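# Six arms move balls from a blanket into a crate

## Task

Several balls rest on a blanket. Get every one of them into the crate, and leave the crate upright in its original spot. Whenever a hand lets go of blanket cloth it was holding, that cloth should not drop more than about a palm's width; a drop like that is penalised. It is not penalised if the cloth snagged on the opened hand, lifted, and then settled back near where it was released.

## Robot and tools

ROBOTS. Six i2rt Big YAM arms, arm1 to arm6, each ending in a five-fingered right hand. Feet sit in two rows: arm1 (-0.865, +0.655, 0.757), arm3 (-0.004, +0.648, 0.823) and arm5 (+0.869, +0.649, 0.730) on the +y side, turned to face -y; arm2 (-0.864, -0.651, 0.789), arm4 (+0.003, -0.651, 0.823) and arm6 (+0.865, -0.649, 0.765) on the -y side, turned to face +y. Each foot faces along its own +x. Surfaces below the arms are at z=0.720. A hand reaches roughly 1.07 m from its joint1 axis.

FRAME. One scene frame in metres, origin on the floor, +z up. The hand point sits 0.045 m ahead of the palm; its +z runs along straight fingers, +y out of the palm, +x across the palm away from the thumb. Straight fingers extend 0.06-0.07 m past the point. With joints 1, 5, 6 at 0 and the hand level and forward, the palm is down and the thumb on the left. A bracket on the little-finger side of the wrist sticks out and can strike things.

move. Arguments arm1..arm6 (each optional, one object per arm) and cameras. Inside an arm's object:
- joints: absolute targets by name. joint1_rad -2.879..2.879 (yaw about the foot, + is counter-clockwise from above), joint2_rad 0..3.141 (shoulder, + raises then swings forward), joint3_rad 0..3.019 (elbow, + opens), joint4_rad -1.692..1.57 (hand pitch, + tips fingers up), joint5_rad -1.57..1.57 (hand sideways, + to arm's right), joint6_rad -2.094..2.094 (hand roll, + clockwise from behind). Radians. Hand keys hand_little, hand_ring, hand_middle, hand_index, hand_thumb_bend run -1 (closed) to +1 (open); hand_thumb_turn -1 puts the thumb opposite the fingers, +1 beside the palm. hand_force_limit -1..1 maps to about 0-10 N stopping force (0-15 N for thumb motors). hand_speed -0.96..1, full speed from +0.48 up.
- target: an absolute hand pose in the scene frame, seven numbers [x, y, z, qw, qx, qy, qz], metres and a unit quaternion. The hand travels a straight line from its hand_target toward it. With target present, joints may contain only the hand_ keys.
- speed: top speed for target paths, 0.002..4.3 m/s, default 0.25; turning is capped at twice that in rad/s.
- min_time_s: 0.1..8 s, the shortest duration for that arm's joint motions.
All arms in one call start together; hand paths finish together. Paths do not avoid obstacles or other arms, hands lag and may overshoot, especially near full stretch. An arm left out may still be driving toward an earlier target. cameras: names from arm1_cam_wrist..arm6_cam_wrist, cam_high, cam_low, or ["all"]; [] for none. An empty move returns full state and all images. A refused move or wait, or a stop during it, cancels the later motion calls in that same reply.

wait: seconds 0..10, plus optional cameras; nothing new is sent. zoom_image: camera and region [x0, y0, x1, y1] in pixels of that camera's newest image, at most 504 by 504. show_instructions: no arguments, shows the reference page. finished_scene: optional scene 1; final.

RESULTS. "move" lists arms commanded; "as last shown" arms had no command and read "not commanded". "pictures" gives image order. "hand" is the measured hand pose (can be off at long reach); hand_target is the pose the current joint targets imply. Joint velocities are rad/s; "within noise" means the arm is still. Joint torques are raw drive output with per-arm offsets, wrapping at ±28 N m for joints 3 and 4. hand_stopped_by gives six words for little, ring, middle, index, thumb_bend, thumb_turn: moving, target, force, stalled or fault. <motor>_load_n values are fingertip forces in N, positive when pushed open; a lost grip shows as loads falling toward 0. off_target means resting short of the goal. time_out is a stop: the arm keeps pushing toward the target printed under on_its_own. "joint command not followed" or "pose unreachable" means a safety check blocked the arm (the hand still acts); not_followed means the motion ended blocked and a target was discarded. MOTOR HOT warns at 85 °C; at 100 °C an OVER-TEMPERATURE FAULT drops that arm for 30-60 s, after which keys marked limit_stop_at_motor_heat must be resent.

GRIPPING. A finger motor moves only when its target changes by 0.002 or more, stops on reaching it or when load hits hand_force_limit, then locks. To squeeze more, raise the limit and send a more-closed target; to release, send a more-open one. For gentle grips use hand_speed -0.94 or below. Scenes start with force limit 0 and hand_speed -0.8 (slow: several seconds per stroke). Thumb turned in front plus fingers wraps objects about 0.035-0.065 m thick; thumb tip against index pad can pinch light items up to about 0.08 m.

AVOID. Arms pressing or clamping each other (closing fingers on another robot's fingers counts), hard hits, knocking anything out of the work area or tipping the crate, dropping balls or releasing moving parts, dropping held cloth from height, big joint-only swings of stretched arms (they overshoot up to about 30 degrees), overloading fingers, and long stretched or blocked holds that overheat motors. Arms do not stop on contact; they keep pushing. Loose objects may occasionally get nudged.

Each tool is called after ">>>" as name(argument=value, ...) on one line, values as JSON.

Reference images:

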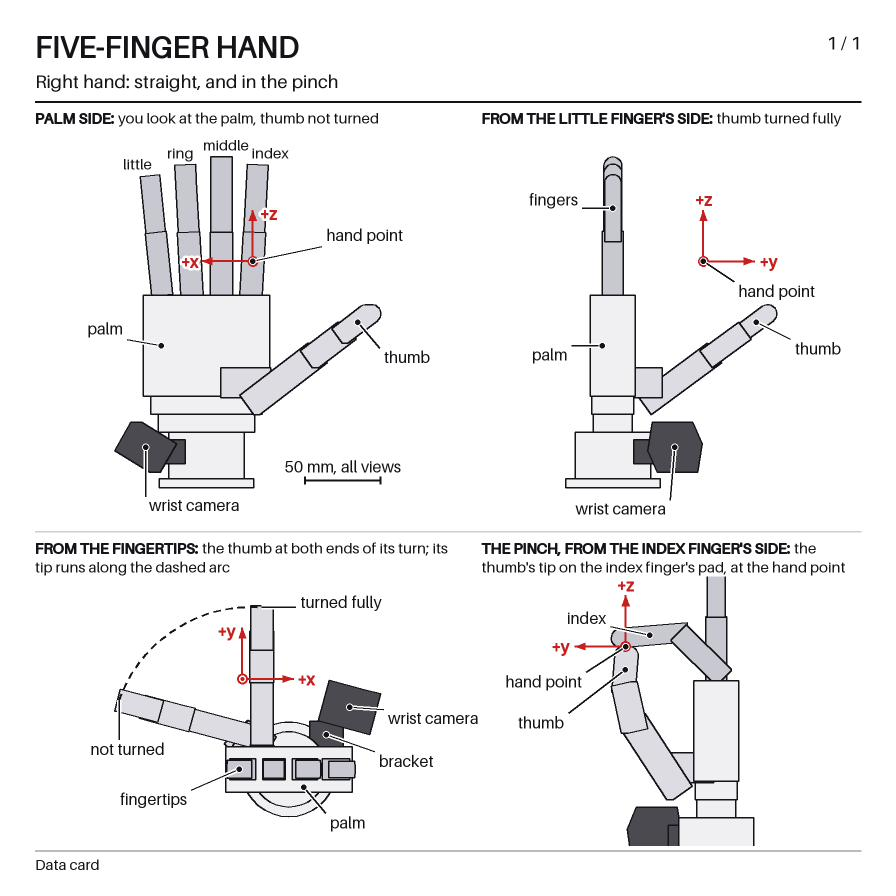

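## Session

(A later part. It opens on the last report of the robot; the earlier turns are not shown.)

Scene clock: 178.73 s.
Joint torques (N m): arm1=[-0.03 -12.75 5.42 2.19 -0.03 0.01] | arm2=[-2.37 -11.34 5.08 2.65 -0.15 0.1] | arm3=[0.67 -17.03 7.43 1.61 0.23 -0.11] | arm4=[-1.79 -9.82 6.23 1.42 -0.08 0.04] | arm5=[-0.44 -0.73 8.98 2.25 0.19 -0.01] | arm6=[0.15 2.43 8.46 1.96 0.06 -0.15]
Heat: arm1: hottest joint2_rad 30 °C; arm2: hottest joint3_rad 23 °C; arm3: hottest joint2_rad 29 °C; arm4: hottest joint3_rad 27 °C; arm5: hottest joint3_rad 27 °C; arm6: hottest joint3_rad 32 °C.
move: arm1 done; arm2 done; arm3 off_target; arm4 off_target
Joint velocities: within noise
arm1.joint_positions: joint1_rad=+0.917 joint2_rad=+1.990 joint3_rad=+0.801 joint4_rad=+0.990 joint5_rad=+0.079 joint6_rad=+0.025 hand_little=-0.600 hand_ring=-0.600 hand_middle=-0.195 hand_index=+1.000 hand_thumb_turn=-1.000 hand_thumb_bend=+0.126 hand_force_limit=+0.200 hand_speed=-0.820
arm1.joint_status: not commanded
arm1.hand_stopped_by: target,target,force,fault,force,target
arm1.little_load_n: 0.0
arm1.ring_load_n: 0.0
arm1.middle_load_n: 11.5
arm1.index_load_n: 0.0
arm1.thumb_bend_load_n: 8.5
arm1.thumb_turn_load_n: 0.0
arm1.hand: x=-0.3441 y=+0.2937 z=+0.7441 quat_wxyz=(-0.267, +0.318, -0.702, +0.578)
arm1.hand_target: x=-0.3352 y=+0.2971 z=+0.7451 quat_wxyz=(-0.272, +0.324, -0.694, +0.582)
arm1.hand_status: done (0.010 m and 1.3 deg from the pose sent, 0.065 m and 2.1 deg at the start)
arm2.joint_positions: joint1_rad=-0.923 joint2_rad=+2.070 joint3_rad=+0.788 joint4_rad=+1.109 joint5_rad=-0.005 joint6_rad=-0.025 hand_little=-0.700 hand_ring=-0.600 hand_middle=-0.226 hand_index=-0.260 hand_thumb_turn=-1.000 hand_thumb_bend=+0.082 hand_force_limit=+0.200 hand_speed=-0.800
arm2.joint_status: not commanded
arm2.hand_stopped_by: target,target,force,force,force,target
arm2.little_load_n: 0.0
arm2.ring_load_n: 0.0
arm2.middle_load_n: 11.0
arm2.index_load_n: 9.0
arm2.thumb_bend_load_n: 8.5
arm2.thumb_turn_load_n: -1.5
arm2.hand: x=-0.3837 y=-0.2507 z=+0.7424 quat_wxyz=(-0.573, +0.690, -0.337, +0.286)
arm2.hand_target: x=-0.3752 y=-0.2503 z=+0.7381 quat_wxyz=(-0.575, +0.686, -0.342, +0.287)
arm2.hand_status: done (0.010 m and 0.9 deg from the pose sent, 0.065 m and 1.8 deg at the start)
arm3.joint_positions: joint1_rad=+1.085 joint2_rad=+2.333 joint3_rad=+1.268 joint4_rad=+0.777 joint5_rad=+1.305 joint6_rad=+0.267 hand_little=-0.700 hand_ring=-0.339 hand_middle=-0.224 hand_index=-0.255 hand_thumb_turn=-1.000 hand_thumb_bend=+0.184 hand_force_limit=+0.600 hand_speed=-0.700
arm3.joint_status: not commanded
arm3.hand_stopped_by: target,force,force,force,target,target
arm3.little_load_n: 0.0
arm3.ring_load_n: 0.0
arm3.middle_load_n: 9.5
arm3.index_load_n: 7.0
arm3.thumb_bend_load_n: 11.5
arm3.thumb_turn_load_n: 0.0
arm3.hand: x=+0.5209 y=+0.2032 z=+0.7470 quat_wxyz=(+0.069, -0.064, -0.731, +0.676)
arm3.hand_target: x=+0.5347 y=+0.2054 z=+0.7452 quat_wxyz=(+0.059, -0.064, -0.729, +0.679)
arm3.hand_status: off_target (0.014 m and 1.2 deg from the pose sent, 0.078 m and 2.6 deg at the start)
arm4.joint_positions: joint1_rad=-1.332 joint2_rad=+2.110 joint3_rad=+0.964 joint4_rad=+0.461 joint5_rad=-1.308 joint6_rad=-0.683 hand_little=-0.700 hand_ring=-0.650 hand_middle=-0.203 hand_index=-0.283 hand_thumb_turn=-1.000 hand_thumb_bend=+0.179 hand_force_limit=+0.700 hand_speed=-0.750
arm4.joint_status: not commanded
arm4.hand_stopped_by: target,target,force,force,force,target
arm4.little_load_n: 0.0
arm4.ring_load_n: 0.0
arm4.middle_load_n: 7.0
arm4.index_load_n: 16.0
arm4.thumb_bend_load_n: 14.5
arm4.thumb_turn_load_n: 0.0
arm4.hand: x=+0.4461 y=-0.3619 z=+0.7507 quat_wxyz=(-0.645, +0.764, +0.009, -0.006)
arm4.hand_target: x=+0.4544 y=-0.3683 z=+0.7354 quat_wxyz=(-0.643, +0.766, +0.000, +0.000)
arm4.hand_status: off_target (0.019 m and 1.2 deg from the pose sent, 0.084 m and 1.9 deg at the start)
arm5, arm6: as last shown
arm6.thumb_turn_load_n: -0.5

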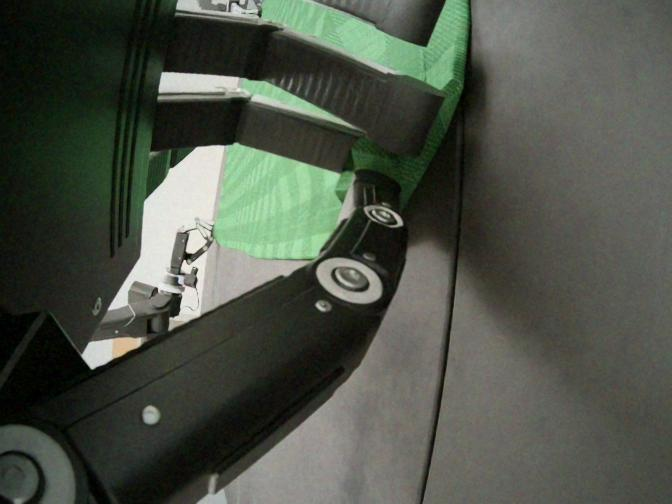

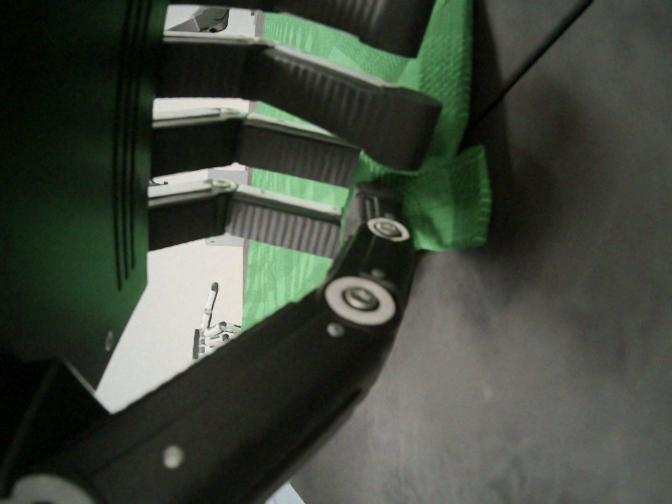

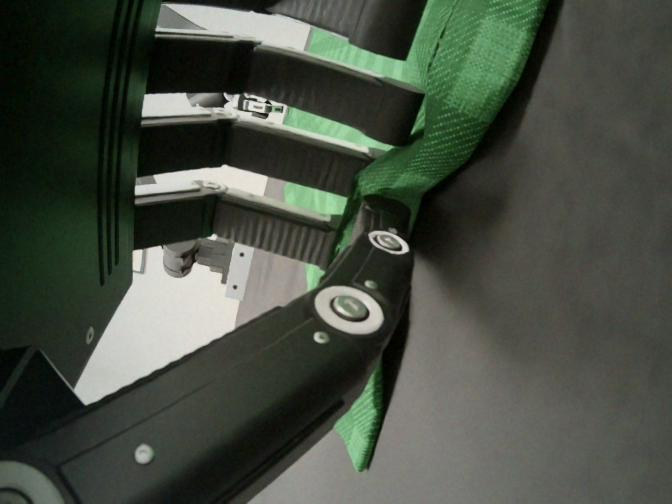

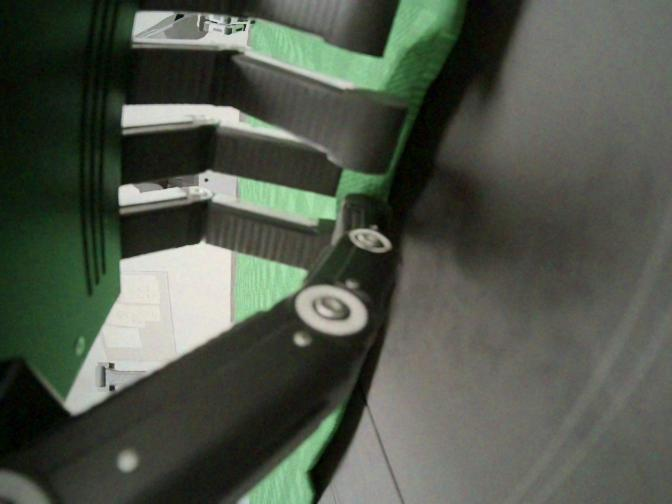

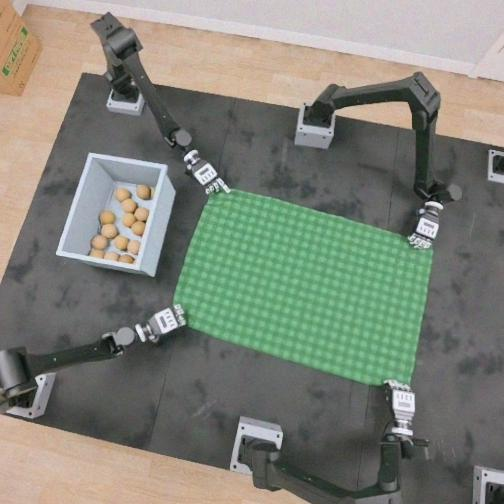

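>>> move(arm1={"joints": {"hand_speed": -0.3, "hand_middle": 0.4, "hand_ring": 0.4, "hand_little": 0.4, "hand_thumb_bend": 0.5}}, arm2={"joints": {"hand_speed": -0.3, "hand_index": 0.4, "hand_middle": 0.4, "hand_ring": 0.4, "hand_little": 0.4, "hand_thumb_bend": 0.5}}, arm3={"joints": {"hand_speed": -0.3, "hand_index": 0.4, "hand_middle": 0.4, "hand_ring": 0.4, "hand_little": 0.4, "hand_thumb_bend": 0.5}}, arm4={"joints": {"hand_speed": -0.3, "hand_index": 0.4, "hand_middle": 0.4, "hand_ring": 0.4, "hand_little": 0.4, "hand_thumb_bend": 0.5}}, cameras=["arm1_cam_wrist", "arm2_cam_wrist", "arm3_cam_wrist", "arm4_cam_wrist"])

Scene clock: 180.37 s.
Joint torques (N m): arm1=[-0.09 -12.98 5.38 1.69 -0.03 0.01] | arm2=[-2.32 -11.87 4.68 2.44 -0.15 0.04] | arm3=[1.08 -17.73 6.99 1.29 0 -0.07] | arm4=[-0.91 -10.11 5.55 1.14 0.4 0] | arm5=[-0.5 -0.67 8.9 2.29 0.15 -0.08] | arm6=[0.15 2.37 8.44 1.98 0.06 -0.15]
Heat: arm1: hottest joint2_rad 30 °C; arm2: hottest joint3_rad 23 °C; arm3: hottest joint2_rad 29 °C; arm4: hottest joint3_rad 26 °C; arm5: hottest joint3_rad 27 °C; arm6: hottest joint3_rad 32 °C.
move: arm1 done; arm2 done; arm3 done; arm4 done
Joint velocities: within noise
arm1.joint_positions: joint1_rad=+0.917 joint2_rad=+1.992 joint3_rad=+0.802 joint4_rad=+1.004 joint5_rad=+0.079 joint6_rad=+0.025 hand_little=+0.400 hand_ring=+0.400 hand_middle=+0.400 hand_index=+1.000 hand_thumb_turn=-1.000 hand_thumb_bend=+0.498 hand_force_limit=+0.200 hand_speed=-0.300
arm1.joint_status: all done
arm1.hand_stopped_by: target,target,target,fault,target,target
arm1.little_load_n: 0.0
arm1.ring_load_n: 0.0
arm1.middle_load_n: 0.0
arm1.index_load_n: 0.0
arm1.thumb_bend_load_n: -3.5
arm1.thumb_turn_load_n: 0.0
arm1.hand: x=-0.3427 y=+0.2929 z=+0.7466 quat_wxyz=(-0.270, +0.317, -0.699, +0.582)
arm1.hand_target: x=-0.3352 y=+0.2971 z=+0.7451 quat_wxyz=(-0.272, +0.324, -0.694, +0.582)
arm1.hand_status: not commanded
arm2.joint_positions: joint1_rad=-0.924 joint2_rad=+2.075 joint3_rad=+0.794 joint4_rad=+1.115 joint5_rad=-0.005 joint6_rad=-0.020 hand_little=+0.400 hand_ring=+0.399 hand_middle=+0.400 hand_index=+0.400 hand_thumb_turn=-1.000 hand_thumb_bend=+0.499 hand_force_limit=+0.200 hand_speed=-0.300
arm2.joint_status: all done
arm2.hand_stopped_by: target,target,target,target,target,target
arm2.little_load_n: 0.0
arm2.ring_load_n: -2.0
arm2.middle_load_n: 1.5
arm2.index_load_n: 0.0
arm2.thumb_bend_load_n: -1.5
arm2.thumb_turn_load_n: 0.0
arm2.hand: x=-0.3817 y=-0.2491 z=+0.7435 quat_wxyz=(-0.576, +0.687, -0.338, +0.286)
arm2.hand_target: x=-0.3753 y=-0.2502 z=+0.7381 quat_wxyz=(-0.575, +0.686, -0.342, +0.287)
arm2.hand_status: not commanded
arm3.joint_positions: joint1_rad=+1.087 joint2_rad=+2.336 joint3_rad=+1.277 joint4_rad=+0.784 joint5_rad=+1.310 joint6_rad=+0.265 hand_little=+0.400 hand_ring=+0.400 hand_middle=+0.400 hand_index=+0.400 hand_thumb_turn=-1.000 hand_thumb_bend=+0.497 hand_force_limit=+0.600 hand_speed=-0.300
arm3.joint_status: all done
arm3.hand_stopped_by: target,target,target,target,target,target
arm3.little_load_n: 0.0
arm3.ring_load_n: 0.0
arm3.middle_load_n: -0.5
arm3.index_load_n: 0.0
arm3.thumb_bend_load_n: -3.0
arm3.thumb_turn_load_n: -1.5
arm3.hand: x=+0.5241 y=+0.2028 z=+0.7491 quat_wxyz=(+0.067, -0.068, -0.729, +0.678)
arm3.hand_target: x=+0.5346 y=+0.2053 z=+0.7452 quat_wxyz=(+0.059, -0.064, -0.729, +0.679)
arm3.hand_status: not commanded
arm4.joint_positions: joint1_rad=-1.335 joint2_rad=+2.117 joint3_rad=+0.974 joint4_rad=+0.467 joint5_rad=-1.321 joint6_rad=-0.677 hand_little=+0.400 hand_ring=+0.400 hand_middle=+0.400 hand_index=+0.400 hand_thumb_turn=-1.000 hand_thumb_bend=+0.495 hand_force_limit=+0.700 hand_speed=-0.300
arm4.joint_status: all done
arm4.hand_stopped_by: target,target,target,target,target,target
arm4.little_load_n: -0.5
arm4.ring_load_n: -0.5
arm4.middle_load_n: 0.0
arm4.index_load_n: 0.0
arm4.thumb_bend_load_n: -8.0
arm4.thumb_turn_load_n: 1.0
arm4.hand: x=+0.4489 y=-0.3616 z=+0.7517 quat_wxyz=(-0.649, +0.761, +0.012, -0.007)
arm4.hand_target: x=+0.4543 y=-0.3683 z=+0.7354 quat_wxyz=(-0.643, +0.766, +0.000, +0.000)
arm4.hand_status: not commanded
arm5, arm6: as last shown
arm6.middle_load_n: 0.5
arm6.thumb_bend_load_n: -0.5
arm6.thumb_turn_load_n: 0.5

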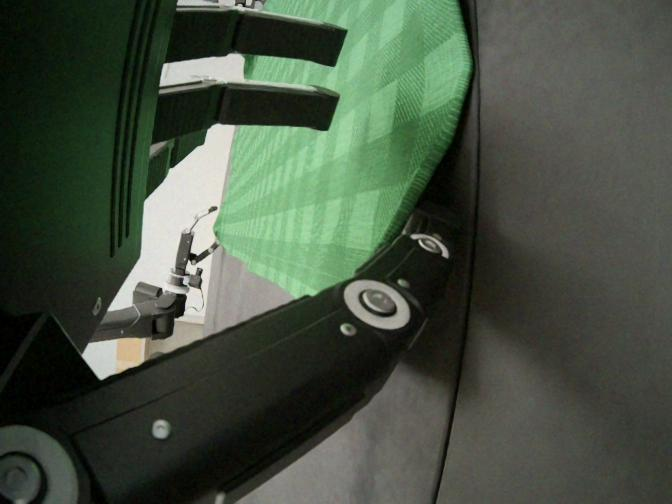

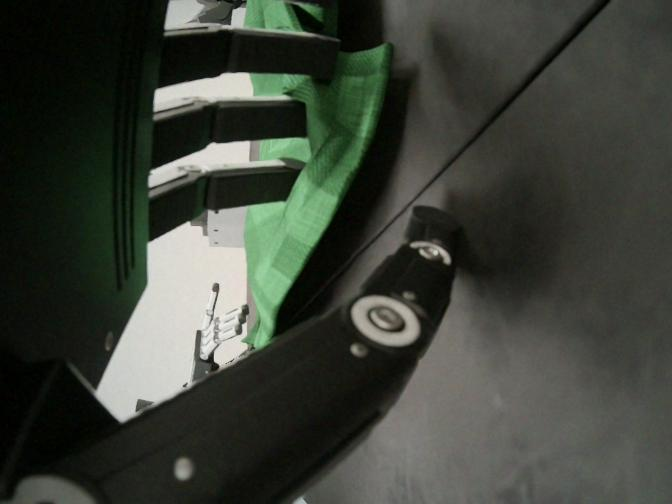

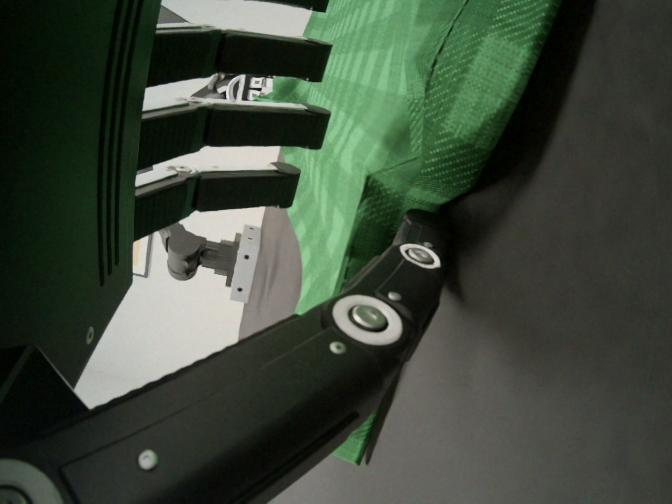

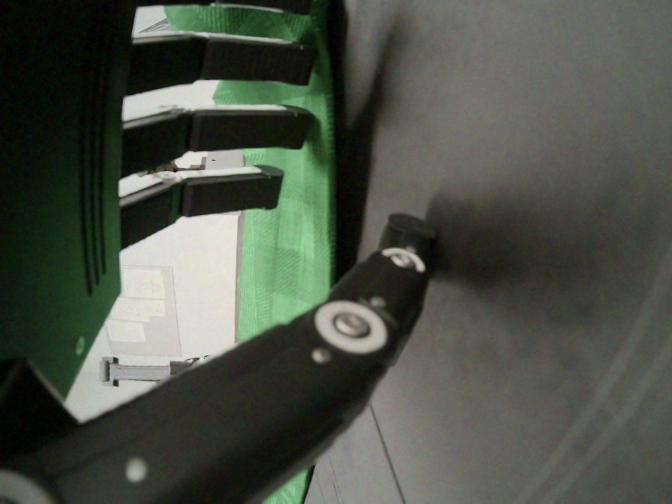

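>>> move(arm1={"target": [-0.36, 0.318, 0.80, 0.2717, -0.3238, 0.6943, -0.5825], "speed": 0.1, "joints": {"hand_middle": 1, "hand_ring": 1, "hand_little": 1}}, arm2={"target": [-0.40, -0.27, 0.80, 0.5752, -0.6856, 0.3418, -0.2868], "speed": 0.1, "joints": {"hand_index": 1, "hand_middle": 1, "hand_ring": 1, "hand_little": 1}}, arm3={"target": [0.54, 0.24, 0.80, -0.0594, 0.0637, 0.7285, -0.6793], "speed": 0.1, "joints": {"hand_index": 1, "hand_middle": 1, "hand_ring": 1, "hand_little": 1}}, arm4={"target": [0.455, -0.40, 0.80, 0.6428, -0.7661, 0, 0], "speed": 0.1, "joints": {"hand_index": 1, "hand_middle": 1, "hand_ring": 1, "hand_little": 1}}, cameras=["arm1_cam_wrist", "arm2_cam_wrist", "arm3_cam_wrist", "arm4_cam_wrist", "cam_high"])

Scene clock: 183.00 s.
Joint torques (N m): arm1=[0.03 -14.1 4.68 1.46 0.09 0.02] | arm2=[-2.37 -12.98 3.86 2.1 -0.17 0.04] | arm3=[-0.21 -20.19 5.61 0.47 0.47 0.12] | arm4=[-1.26 -11.46 6.32 0.36 -0.56 -0.14] | arm5=[-0.26 -0.73 8.75 2.11 0.11 -0.06] | arm6=[0.21 2.37 8.47 1.98 0.06 -0.15]
Heat: arm1: hottest joint2_rad 30 °C; arm2: hottest joint3_rad 23 °C; arm3: hottest joint2_rad 29 °C; arm4: hottest joint3_rad 26 °C; arm5: hottest joint3_rad 27 °C; arm6: hottest joint3_rad 32 °C.
move: arm1 off_target; arm2 done; arm3 done; arm4 done
Joint velocities: within noise
arm1.joint_positions: joint1_rad=+0.921 joint2_rad=+1.820 joint3_rad=+0.720 joint4_rad=+0.905 joint5_rad=+0.081 joint6_rad=+0.025 hand_little=+1.000 hand_ring=+1.000 hand_middle=+1.000 hand_index=+1.000 hand_thumb_turn=-1.000 hand_thumb_bend=+0.499 hand_force_limit=+0.200 hand_speed=-0.300
arm1.joint_status: all done
arm1.hand_stopped_by: target,target,target,fault,target,target
arm1.little_load_n: 0.0
arm1.ring_load_n: 0.0
arm1.middle_load_n: -0.5
arm1.index_load_n: 0.0
arm1.thumb_bend_load_n: 0.0
arm1.thumb_turn_load_n: 0.0
arm1.hand: x=-0.3636 y=+0.3106 z=+0.7907 quat_wxyz=(-0.268, +0.319, -0.701, +0.579)
arm1.hand_target: x=-0.3600 y=+0.3178 z=+0.7998 quat_wxyz=(-0.272, +0.324, -0.694, +0.582)
arm1.hand_status: off_target (0.012 m and 1.1 deg from the pose sent, 0.062 m and 1.0 deg at the start)
arm2.joint_positions: joint1_rad=-0.924 joint2_rad=+1.884 joint3_rad=+0.699 joint4_rad=+1.015 joint5_rad=-0.005 joint6_rad=-0.020 hand_little=+1.000 hand_ring=+1.000 hand_middle=+1.000 hand_index=+1.000 hand_thumb_turn=-1.000 hand_thumb_bend=+0.500 hand_force_limit=+0.200 hand_speed=-0.300
arm2.joint_status: all done
arm2.hand_stopped_by: target,target,target,target,target,target
arm2.little_load_n: 0.0
arm2.ring_load_n: -0.5
arm2.middle_load_n: 0.0
arm2.index_load_n: 0.0
arm2.thumb_bend_load_n: 0.0
arm2.thumb_turn_load_n: 0.0
arm2.hand: x=-0.4021 y=-0.2657 z=+0.7954 quat_wxyz=(-0.575, +0.688, -0.338, +0.285)
arm2.hand_target: x=-0.4000 y=-0.2701 z=+0.7998 quat_wxyz=(-0.575, +0.686, -0.342, +0.287)
arm2.hand_status: done (0.007 m and 0.5 deg from the pose sent, 0.063 m and 0.5 deg at the start)
arm3.joint_positions: joint1_rad=+1.146 joint2_rad=+2.225 joint3_rad=+1.240 joint4_rad=+0.655 joint5_rad=+1.355 joint6_rad=+0.314 hand_little=+1.000 hand_ring=+1.000 hand_middle=+1.000 hand_index=+1.000 hand_thumb_turn=-1.000 hand_thumb_bend=+0.498 hand_force_limit=+0.600 hand_speed=-0.300
arm3.joint_status: all done
arm3.hand_stopped_by: target,target,target,target,target,target
arm3.little_load_n: 0.0
arm3.ring_load_n: 0.0
arm3.middle_load_n: 0.0
arm3.index_load_n: 0.0
arm3.thumb_bend_load_n: 0.0
arm3.thumb_turn_load_n: 0.0
arm3.hand: x=+0.5366 y=+0.2362 z=+0.7930 quat_wxyz=(+0.065, -0.060, -0.729, +0.678)
arm3.hand_target: x=+0.5399 y=+0.2399 z=+0.7999 quat_wxyz=(+0.059, -0.064, -0.728, +0.680)
arm3.hand_status: done (0.009 m and 0.8 deg from the pose sent, 0.065 m and 1.0 deg at the start)
arm4.joint_positions: joint1_rad=-1.399 joint2_rad=+1.971 joint3_rad=+0.968 joint4_rad=+0.144 joint5_rad=-1.344 joint6_rad=-0.849 hand_little=+1.000 hand_ring=+1.000 hand_middle=+1.000 hand_index=+1.000 hand_thumb_turn=-1.000 hand_thumb_bend=+0.497 hand_force_limit=+0.700 hand_speed=-0.300
arm4.joint_status: all done
arm4.hand_stopped_by: target,target,target,target,target,target
arm4.little_load_n: 0.0
arm4.ring_load_n: 0.0
arm4.middle_load_n: -0.5
arm4.index_load_n: 0.0
arm4.thumb_bend_load_n: 0.0
arm4.thumb_turn_load_n: 0.0
arm4.hand: x=+0.4505 y=-0.3943 z=+0.7990 quat_wxyz=(-0.643, +0.766, +0.000, -0.006)
arm4.hand_target: x=+0.4551 y=-0.4000 z=+0.8001 quat_wxyz=(-0.643, +0.766, +0.000, +0.000)
arm4.hand_status: done (0.007 m and 0.7 deg from the pose sent, 0.062 m and 1.8 deg at the start)
arm5, arm6: as last shown
arm6.middle_load_n: 0.0
arm6.thumb_bend_load_n: 0.0
arm6.thumb_turn_load_n: 0.0

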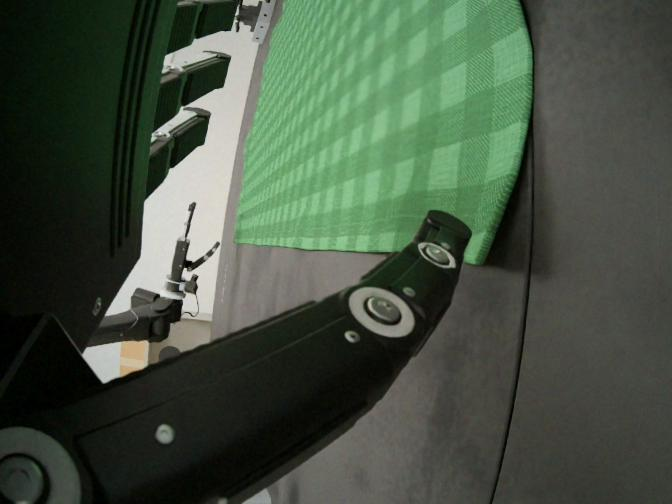

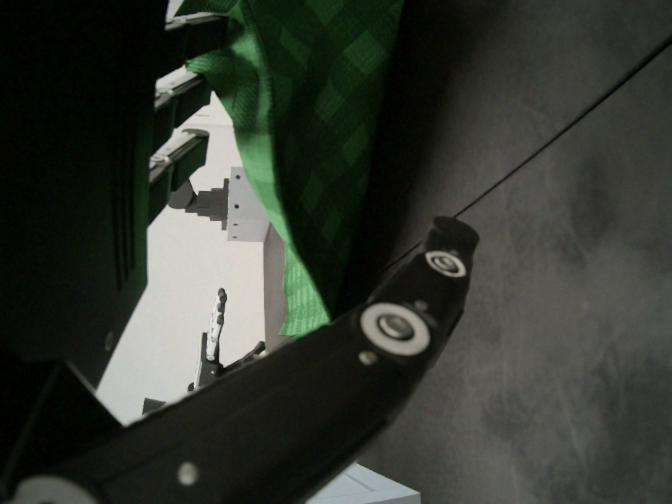

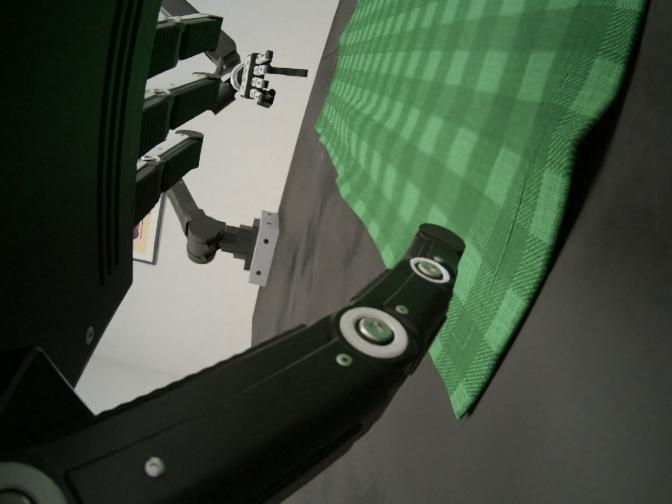

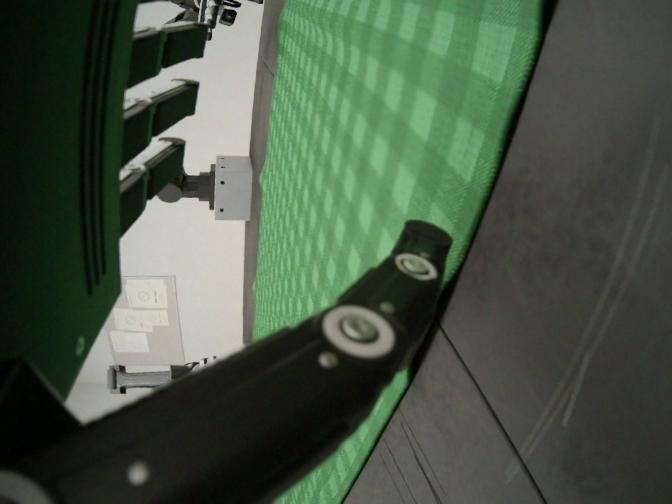

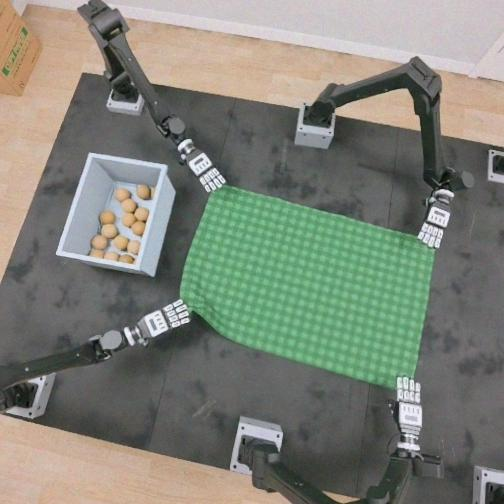

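>>> move(arm2={"target": [-0.46, -0.315, 0.785, 0.5752, -0.6856, 0.3418, -0.2868], "speed": 0.12}, arm1={"target": [-0.42, 0.37, 0.84, 0.2717, -0.3238, 0.6943, -0.5825], "speed": 0.15}, arm3={"target": [0.53, 0.32, 0.86, -0.0594, 0.0637, 0.7285, -0.6793], "speed": 0.15}, arm4={"target": [0.44, -0.46, 0.86, 0.6428, -0.7661, 0, 0], "speed": 0.15}, cameras=["arm1_cam_wrist", "arm2_cam_wrist", "arm3_cam_wrist", "arm4_cam_wrist", "cam_high"])

Scene clock: 186.73 s.
Joint torques (N m): arm1=[0.09 -10.4 5.08 1.43 0.09 0.06] | arm2=[-2.43 -10.93 2.61 2.97 -0.23 0.04] | arm3=[-0.26 -18.96 8.81 0.36 0.71 0.09] | arm4=[-1.32 -8.76 9.4 -0.2 -0.53 -0.1] | arm5=[-0.91 -0.62 8.83 2.02 0.11 0.01] | arm6=[0.15 2.43 8.44 1.99 0.06 -0.15]
Heat: arm1: hottest joint2_rad 30 °C; arm2: hottest joint3_rad 23 °C; arm3: hottest joint2_rad 29 °C; arm4: hottest joint3_rad 26 °C; arm5: hottest joint3_rad 27 °C; arm6: hottest joint3_rad 32 °C.
move: arm1 done; arm2 done; arm3 off_target; arm4 off_target
Joint velocities: within noise
arm1.joint_positions: joint1_rad=+0.944 joint2_rad=+1.545 joint3_rad=+0.515 joint4_rad=+0.837 joint5_rad=+0.104 joint6_rad=+0.025 hand_little=+1.000 hand_ring=+1.000 hand_middle=+1.000 hand_index=+1.000 hand_thumb_turn=-1.000 hand_thumb_bend=+0.499 hand_force_limit=+0.200 hand_speed=-0.300
arm1.joint_status: not commanded
arm1.hand_stopped_by: target,target,target,fault,target,target
arm1.little_load_n: -0.5
arm1.ring_load_n: 0.0
arm1.middle_load_n: 0.0
arm1.index_load_n: 0.0
arm1.thumb_bend_load_n: 0.0
arm1.thumb_turn_load_n: 0.0
arm1.hand: x=-0.4222 y=+0.3630 z=+0.8335 quat_wxyz=(-0.267, +0.320, -0.700, +0.580)
arm1.hand_target: x=-0.4200 y=+0.3700 z=+0.8397 quat_wxyz=(-0.272, +0.324, -0.694, +0.582)
arm1.hand_status: done (0.010 m and 0.9 deg from the pose sent, 0.096 m and 1.1 deg at the start)
arm2.joint_positions: joint1_rad=-0.926 joint2_rad=+1.856 joint3_rad=+0.493 joint4_rad=+1.172 joint5_rad=-0.006 joint6_rad=-0.020 hand_little=+1.000 hand_ring=+1.000 hand_middle=+1.000 hand_index=+1.000 hand_thumb_turn=-1.000 hand_thumb_bend=+0.500 hand_force_limit=+0.200 hand_speed=-0.300
arm2.joint_status: not commanded
arm2.hand_stopped_by: target,target,target,target,target,target
arm2.little_load_n: 0.0
arm2.ring_load_n: 0.0
arm2.middle_load_n: 0.0
arm2.index_load_n: 0.0
arm2.thumb_bend_load_n: 0.0
arm2.thumb_turn_load_n: 0.0
arm2.hand: x=-0.4635 y=-0.3123 z=+0.7756 quat_wxyz=(-0.567, +0.695, -0.342, +0.281)
arm2.hand_target: x=-0.4600 y=-0.3149 z=+0.7850 quat_wxyz=(-0.575, +0.686, -0.342, +0.287)
arm2.hand_status: done (0.010 m and 1.5 deg from the pose sent, 0.077 m and 0.6 deg at the start)
arm3.joint_positions: joint1_rad=+1.280 joint2_rad=+2.018 joint3_rad=+1.130 joint4_rad=+0.105 joint5_rad=+1.470 joint6_rad=+0.729 hand_little=+1.000 hand_ring=+1.000 hand_middle=+1.000 hand_index=+1.000 hand_thumb_turn=-1.000 hand_thumb_bend=+0.498 hand_force_limit=+0.600 hand_speed=-0.300
arm3.joint_status: not commanded
arm3.hand_stopped_by: target,target,target,target,target,target
arm3.little_load_n: 0.0
arm3.ring_load_n: 0.0
arm3.middle_load_n: 0.0
arm3.index_load_n: 0.0
arm3.thumb_bend_load_n: 0.0
arm3.thumb_turn_load_n: 0.0
arm3.hand: x=+0.5133 y=+0.3231 z=+0.8384 quat_wxyz=(+0.079, -0.045, -0.731, +0.676)
arm3.hand_target: x=+0.5293 y=+0.3203 z=+0.8605 quat_wxyz=(+0.059, -0.063, -0.728, +0.680)
arm3.hand_status: off_target (0.027 m and 3.2 deg from the pose sent, 0.107 m and 0.8 deg at the start)
arm4.joint_positions: joint1_rad=-1.529 joint2_rad=+1.806 joint3_rad=+1.012 joint4_rad=-0.628 joint5_rad=-1.402 joint6_rad=-1.419 hand_little=+1.000 hand_ring=+1.000 hand_middle=+1.000 hand_index=+1.000 hand_thumb_turn=-1.000 hand_thumb_bend=+0.497 hand_force_limit=+0.700 hand_speed=-0.300
arm4.joint_status: not commanded
arm4.hand_stopped_by: target,target,target,target,target,target
arm4.little_load_n: 0.0
arm4.ring_load_n: 0.0
arm4.middle_load_n: 0.0
arm4.index_load_n: 0.0
arm4.thumb_bend_load_n: 0.0
arm4.thumb_turn_load_n: 0.0
arm4.hand: x=+0.4272 y=-0.4572 z=+0.8632 quat_wxyz=(-0.644, +0.765, -0.003, -0.005)
arm4.hand_target: x=+0.4396 y=-0.4601 z=+0.8601 quat_wxyz=(-0.643, +0.766, -0.001, +0.001)
arm4.hand_status: off_target (0.013 m and 0.7 deg from the pose sent, 0.090 m and 0.7 deg at the start)
arm5, arm6: as last shown

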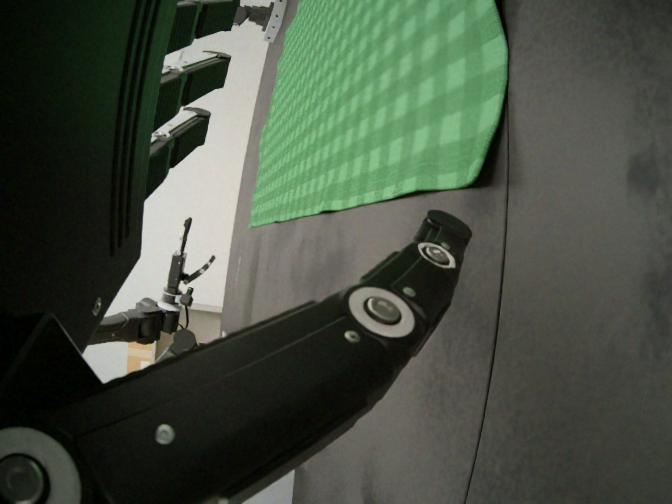

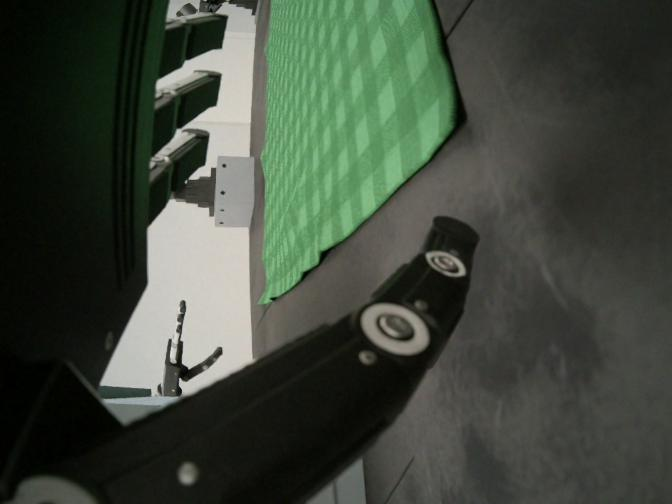

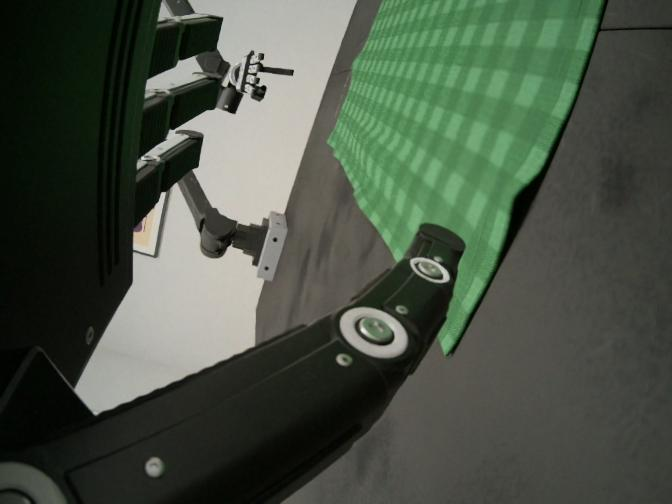

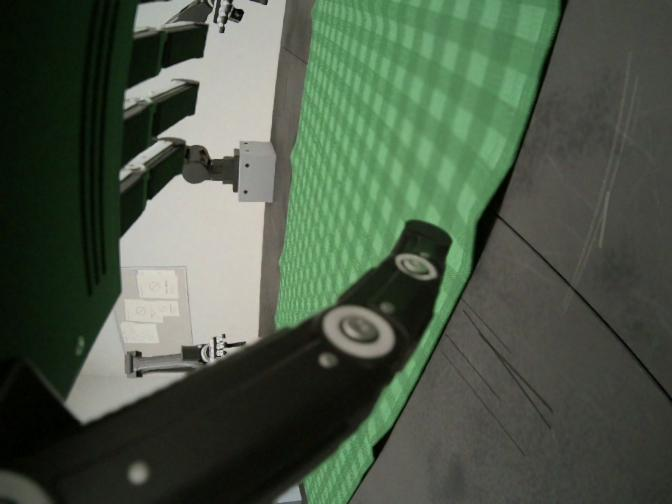

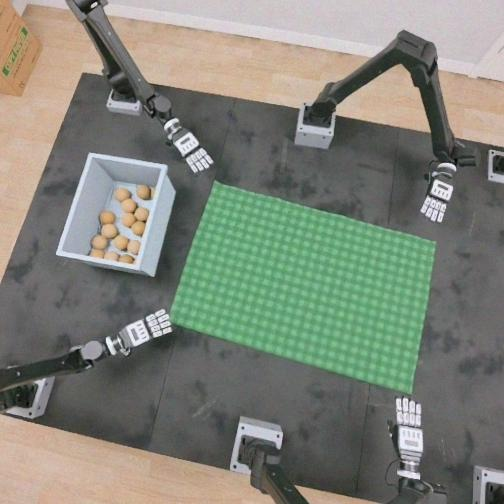

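>>> move(arm2={"target": [-0.48, -0.33, 1.2, 0.3425, -0.8268, 0.4122, -0.1707], "speed": 0.5}, cameras=["arm2_cam_wrist", "arm1_cam_wrist", "cam_high", "cam_low"])

Scene clock: 191.10 s.
Joint torques (N m): arm1=[0.03 -10.46 5.12 1.44 0.09 0.06] | arm2=[-0.97 -8.59 11.34 1.59 -0.01 0.06] | arm3=[-0.91 -18.43 8.95 0.14 0.65 0.11] | arm4=[-1.14 -8.53 9.44 -0.18 -0.53 -0.11] | arm5=[-0.15 -0.09 8.96 2.14 0.14 -0.02] | arm6=[0.15 2.37 8.46 1.98 0.07 -0.15]
Heat: arm1: hottest joint2_rad 30 °C; arm2: hottest joint3_rad 23 °C; arm3: hottest joint2_rad 30 °C; arm4: hottest joint3_rad 26 °C; arm5: hottest joint3_rad 27 °C; arm6: hottest joint3_rad 32 °C.
move: arm2 off_target
Joint velocities: within noise
arm1, arm3, arm4, arm5, arm6: as last shown
arm1.thumb_bend_load_n: 0.5
arm2.joint_positions: joint1_rad=-0.922 joint2_rad=+1.307 joint3_rad=+1.611 joint4_rad=-1.122 joint5_rad=+0.014 joint6_rad=-0.009 hand_little=+1.000 hand_ring=+1.000 hand_middle=+1.000 hand_index=+1.000 hand_thumb_turn=-1.000 hand_thumb_bend=+0.500 hand_force_limit=+0.200 hand_speed=-0.300
arm2.joint_status: not commanded
arm2.hand_stopped_by: target,target,target,target,target,target
arm2.little_load_n: 0.0
arm2.ring_load_n: 0.0
arm2.middle_load_n: 0.0
arm2.index_load_n: 0.0
arm2.thumb_bend_load_n: 0.0
arm2.thumb_turn_load_n: 0.0
arm2.hand: x=-0.4812 y=-0.3353 z=+1.1765 quat_wxyz=(-0.325, +0.833, -0.416, +0.163)
arm2.hand_target: x=-0.4806 y=-0.3305 z=+1.1996 quat_wxyz=(-0.343, +0.827, -0.412, +0.171)
arm2.hand_status: off_target (0.024 m and 2.3 deg from the pose sent, 0.425 m and 33.6 deg at the start; pose on its path clipped on 21 of 67 steps)
arm3.joint_positions: joint1_rad=+1.280 joint2_rad=+2.018 joint3_rad=+1.130 joint4_rad=+0.104 joint5_rad=+1.470 joint6_rad=+0.730 hand_little=+1.000 hand_ring=+1.000 hand_middle=+1.000 hand_index=+1.000 hand_thumb_turn=-1.000 hand_thumb_bend=+0.498 hand_force_limit=+0.600 hand_speed=-0.300
arm3.thumb_bend_load_n: 0.5
arm3.hand_target: x=+0.5292 y=+0.3203 z=+0.8605 quat_wxyz=(+0.059, -0.063, -0.728, +0.680)
arm4.joint_positions: joint1_rad=-1.529 joint2_rad=+1.806 joint3_rad=+1.012 joint4_rad=-0.628 joint5_rad=-1.402 joint6_rad=-1.420 hand_little=+1.000 hand_ring=+1.000 hand_middle=+1.000 hand_index=+1.000 hand_thumb_turn=-1.000 hand_thumb_bend=+0.497 hand_force_limit=+0.700 hand_speed=-0.300
arm4.little_load_n: -0.5
arm6.ring_load_n: 0.5
pictures: arm1_cam_wrist, arm2_cam_wrist, cam_high, cam_low

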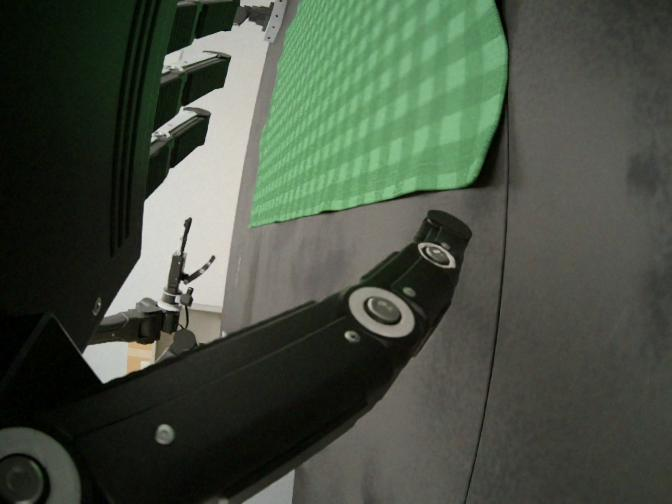

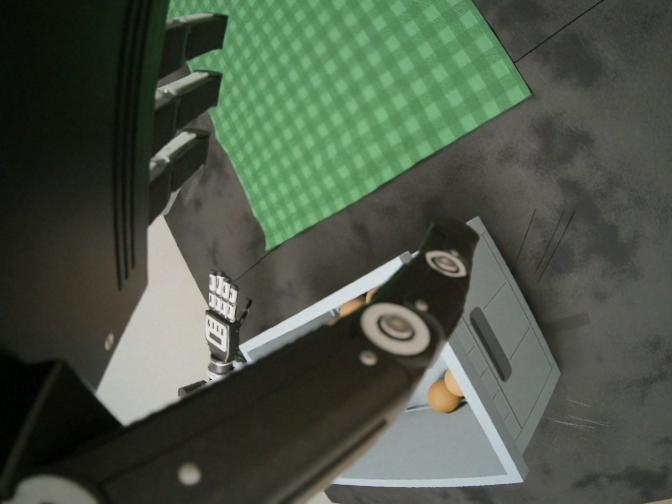

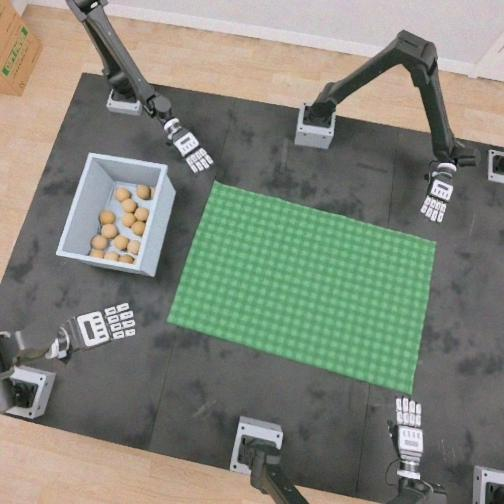

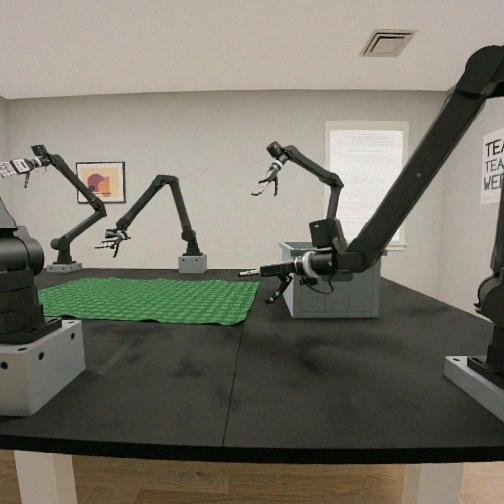

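>>> zoom_image(camera="cam_high", region=[80, 170, 180, 270])

>>> zoom_image(camera="arm2_cam_wrist", region=[230, 240, 482, 429])

Scaled by 5.040.

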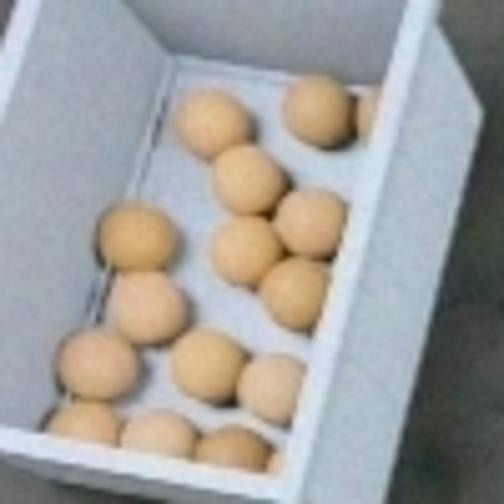

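Scaled by 2.000 from the camera's image (finer frame: 960x720).

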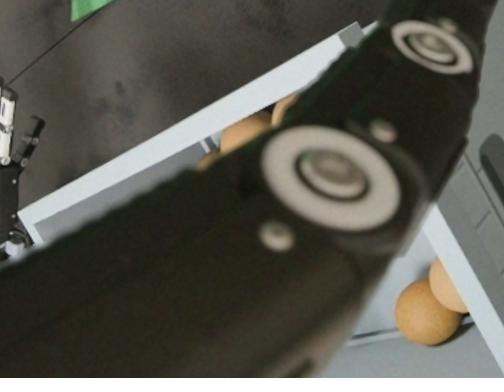

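>>> move(arm2={"joints": {"hand_speed": 0.5, "hand_thumb_turn": 1}}, cameras=["arm2_cam_wrist"])

>>> zoom_image(camera="arm2_cam_wrist", region=[200, 200, 600, 500])

Scene clock: 194.00 s.
Joint torques (N m): arm1=[-0.03 -10.4 5.11 1.44 0.09 0.06] | arm2=[-0.97 -8.59 11.34 1.59 -0.04 0.07] | arm3=[0.09 -18.78 8.8 0.29 0.7 0.11] | arm4=[-0.56 -8.7 9.25 -0.27 -0.53 -0.1] | arm5=[-0.91 -0.79 8.79 2.17 0.14 -0.03] | arm6=[0.15 2.37 8.44 1.96 0.07 -0.15]
Heat: arm1: hottest joint2_rad 30 °C; arm2: hottest joint3_rad 23 °C; arm3: hottest joint2_rad 30 °C; arm4: hottest joint3_rad 26 °C; arm5: hottest joint3_rad 27 °C; arm6: hottest joint3_rad 32 °C.
move: arm2 done
Joint velocities: within noise
arm1, arm3, arm4: as last shown
arm1.ring_load_n: -0.5
arm1.thumb_bend_load_n: 0.0
arm2.joint_positions: joint1_rad=-0.922 joint2_rad=+1.307 joint3_rad=+1.611 joint4_rad=-1.122 joint5_rad=+0.014 joint6_rad=-0.009 hand_little=+1.000 hand_ring=+1.000 hand_middle=+1.000 hand_index=+1.000 hand_thumb_turn=+1.000 hand_thumb_bend=+0.499 hand_force_limit=+0.200 hand_speed=+0.500
arm2.joint_status: all done
arm2.hand_stopped_by: target,target,target,target,target,target
arm2.little_load_n: 0.0
arm2.ring_load_n: 0.0
arm2.middle_load_n: 0.0
arm2.index_load_n: 0.0
arm2.thumb_bend_load_n: 0.0
arm2.thumb_turn_load_n: -0.5
arm2.hand: x=-0.4813 y=-0.3353 z=+1.1764 quat_wxyz=(-0.325, +0.833, -0.416, +0.163)
arm2.hand_target: x=-0.4807 y=-0.3305 z=+1.1996 quat_wxyz=(-0.343, +0.827, -0.412, +0.171)
arm2.hand_status: not commanded
arm3.thumb_bend_load_n: 0.0
arm4.little_load_n: 0.0
arm4.middle_load_n: -0.5
arm5.joint_positions: joint1_rad=+0.604 joint2_rad=+0.644 joint3_rad=+1.399 joint4_rad=-1.284 joint5_rad=+0.224 joint6_rad=-1.133 hand_little=+1.000 hand_ring=+1.000 hand_middle=+1.000 hand_index=+1.000 hand_thumb_turn=+1.000 hand_thumb_bend=+1.000 hand_force_limit=+0.000 hand_speed=-0.800
arm5.joint_status: not commanded
arm5.hand_stopped_by: target,target,target,target,target,target
arm5.little_load_n: 0.0
arm5.ring_load_n: 0.0
arm5.middle_load_n: 0.0
arm5.index_load_n: 0.0
arm5.thumb_bend_load_n: 0.0
arm5.thumb_turn_load_n: 0.0
arm5.hand: x=+0.9361 y=+0.4097 z=+1.2275 quat_wxyz=(+0.230, +0.622, -0.602, +0.444)
arm5.hand_target: x=+0.9359 y=+0.4103 z=+1.2387 quat_wxyz=(+0.233, +0.616, -0.599, +0.456)
arm5.hand_status: not commanded
arm6.joint_positions: joint1_rad=-0.520 joint2_rad=+0.632 joint3_rad=+1.396 joint4_rad=-1.150 joint5_rad=-0.089 joint6_rad=-1.255 hand_little=+1.000 hand_ring=+1.000 hand_middle=+1.000 hand_index=+1.000 hand_thumb_turn=+1.000 hand_thumb_bend=+1.000 hand_force_limit=+0.000 hand_speed=-0.800
arm6.joint_status: not commanded
arm6.hand_stopped_by: target,target,target,target,target,target
arm6.little_load_n: 0.0
arm6.ring_load_n: 0.0
arm6.middle_load_n: 0.0
arm6.index_load_n: 0.0
arm6.thumb_bend_load_n: 0.0
arm6.thumb_turn_load_n: 0.0
arm6.hand: x=+1.0202 y=-0.4301 z=+1.2913 quat_wxyz=(-0.383, +0.762, +0.327, +0.406)
arm6.hand_target: x=+1.0195 y=-0.4313 z=+1.3032 quat_wxyz=(-0.389, +0.755, +0.325, +0.415)
arm6.hand_status: not commanded

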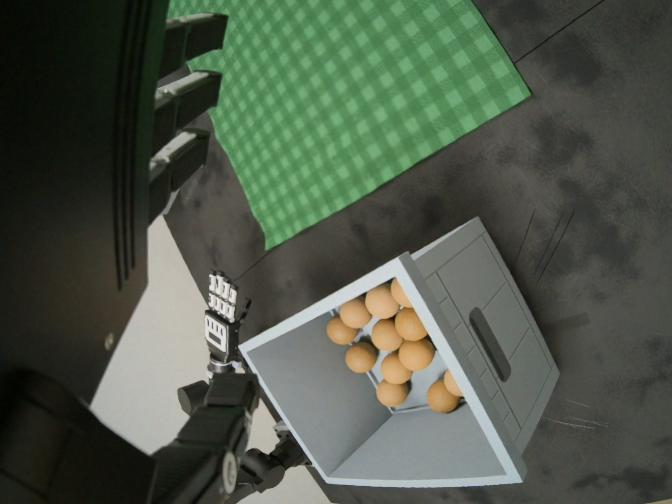

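Scaled by 1.260 from the camera's image (finer frame: 960x720).

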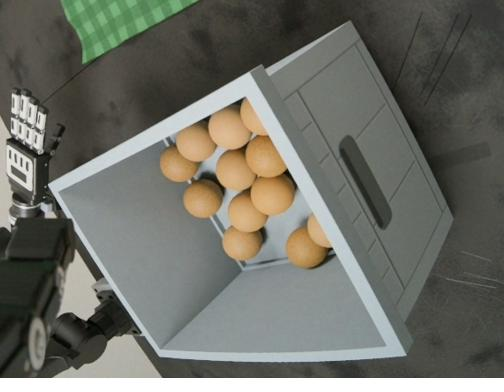

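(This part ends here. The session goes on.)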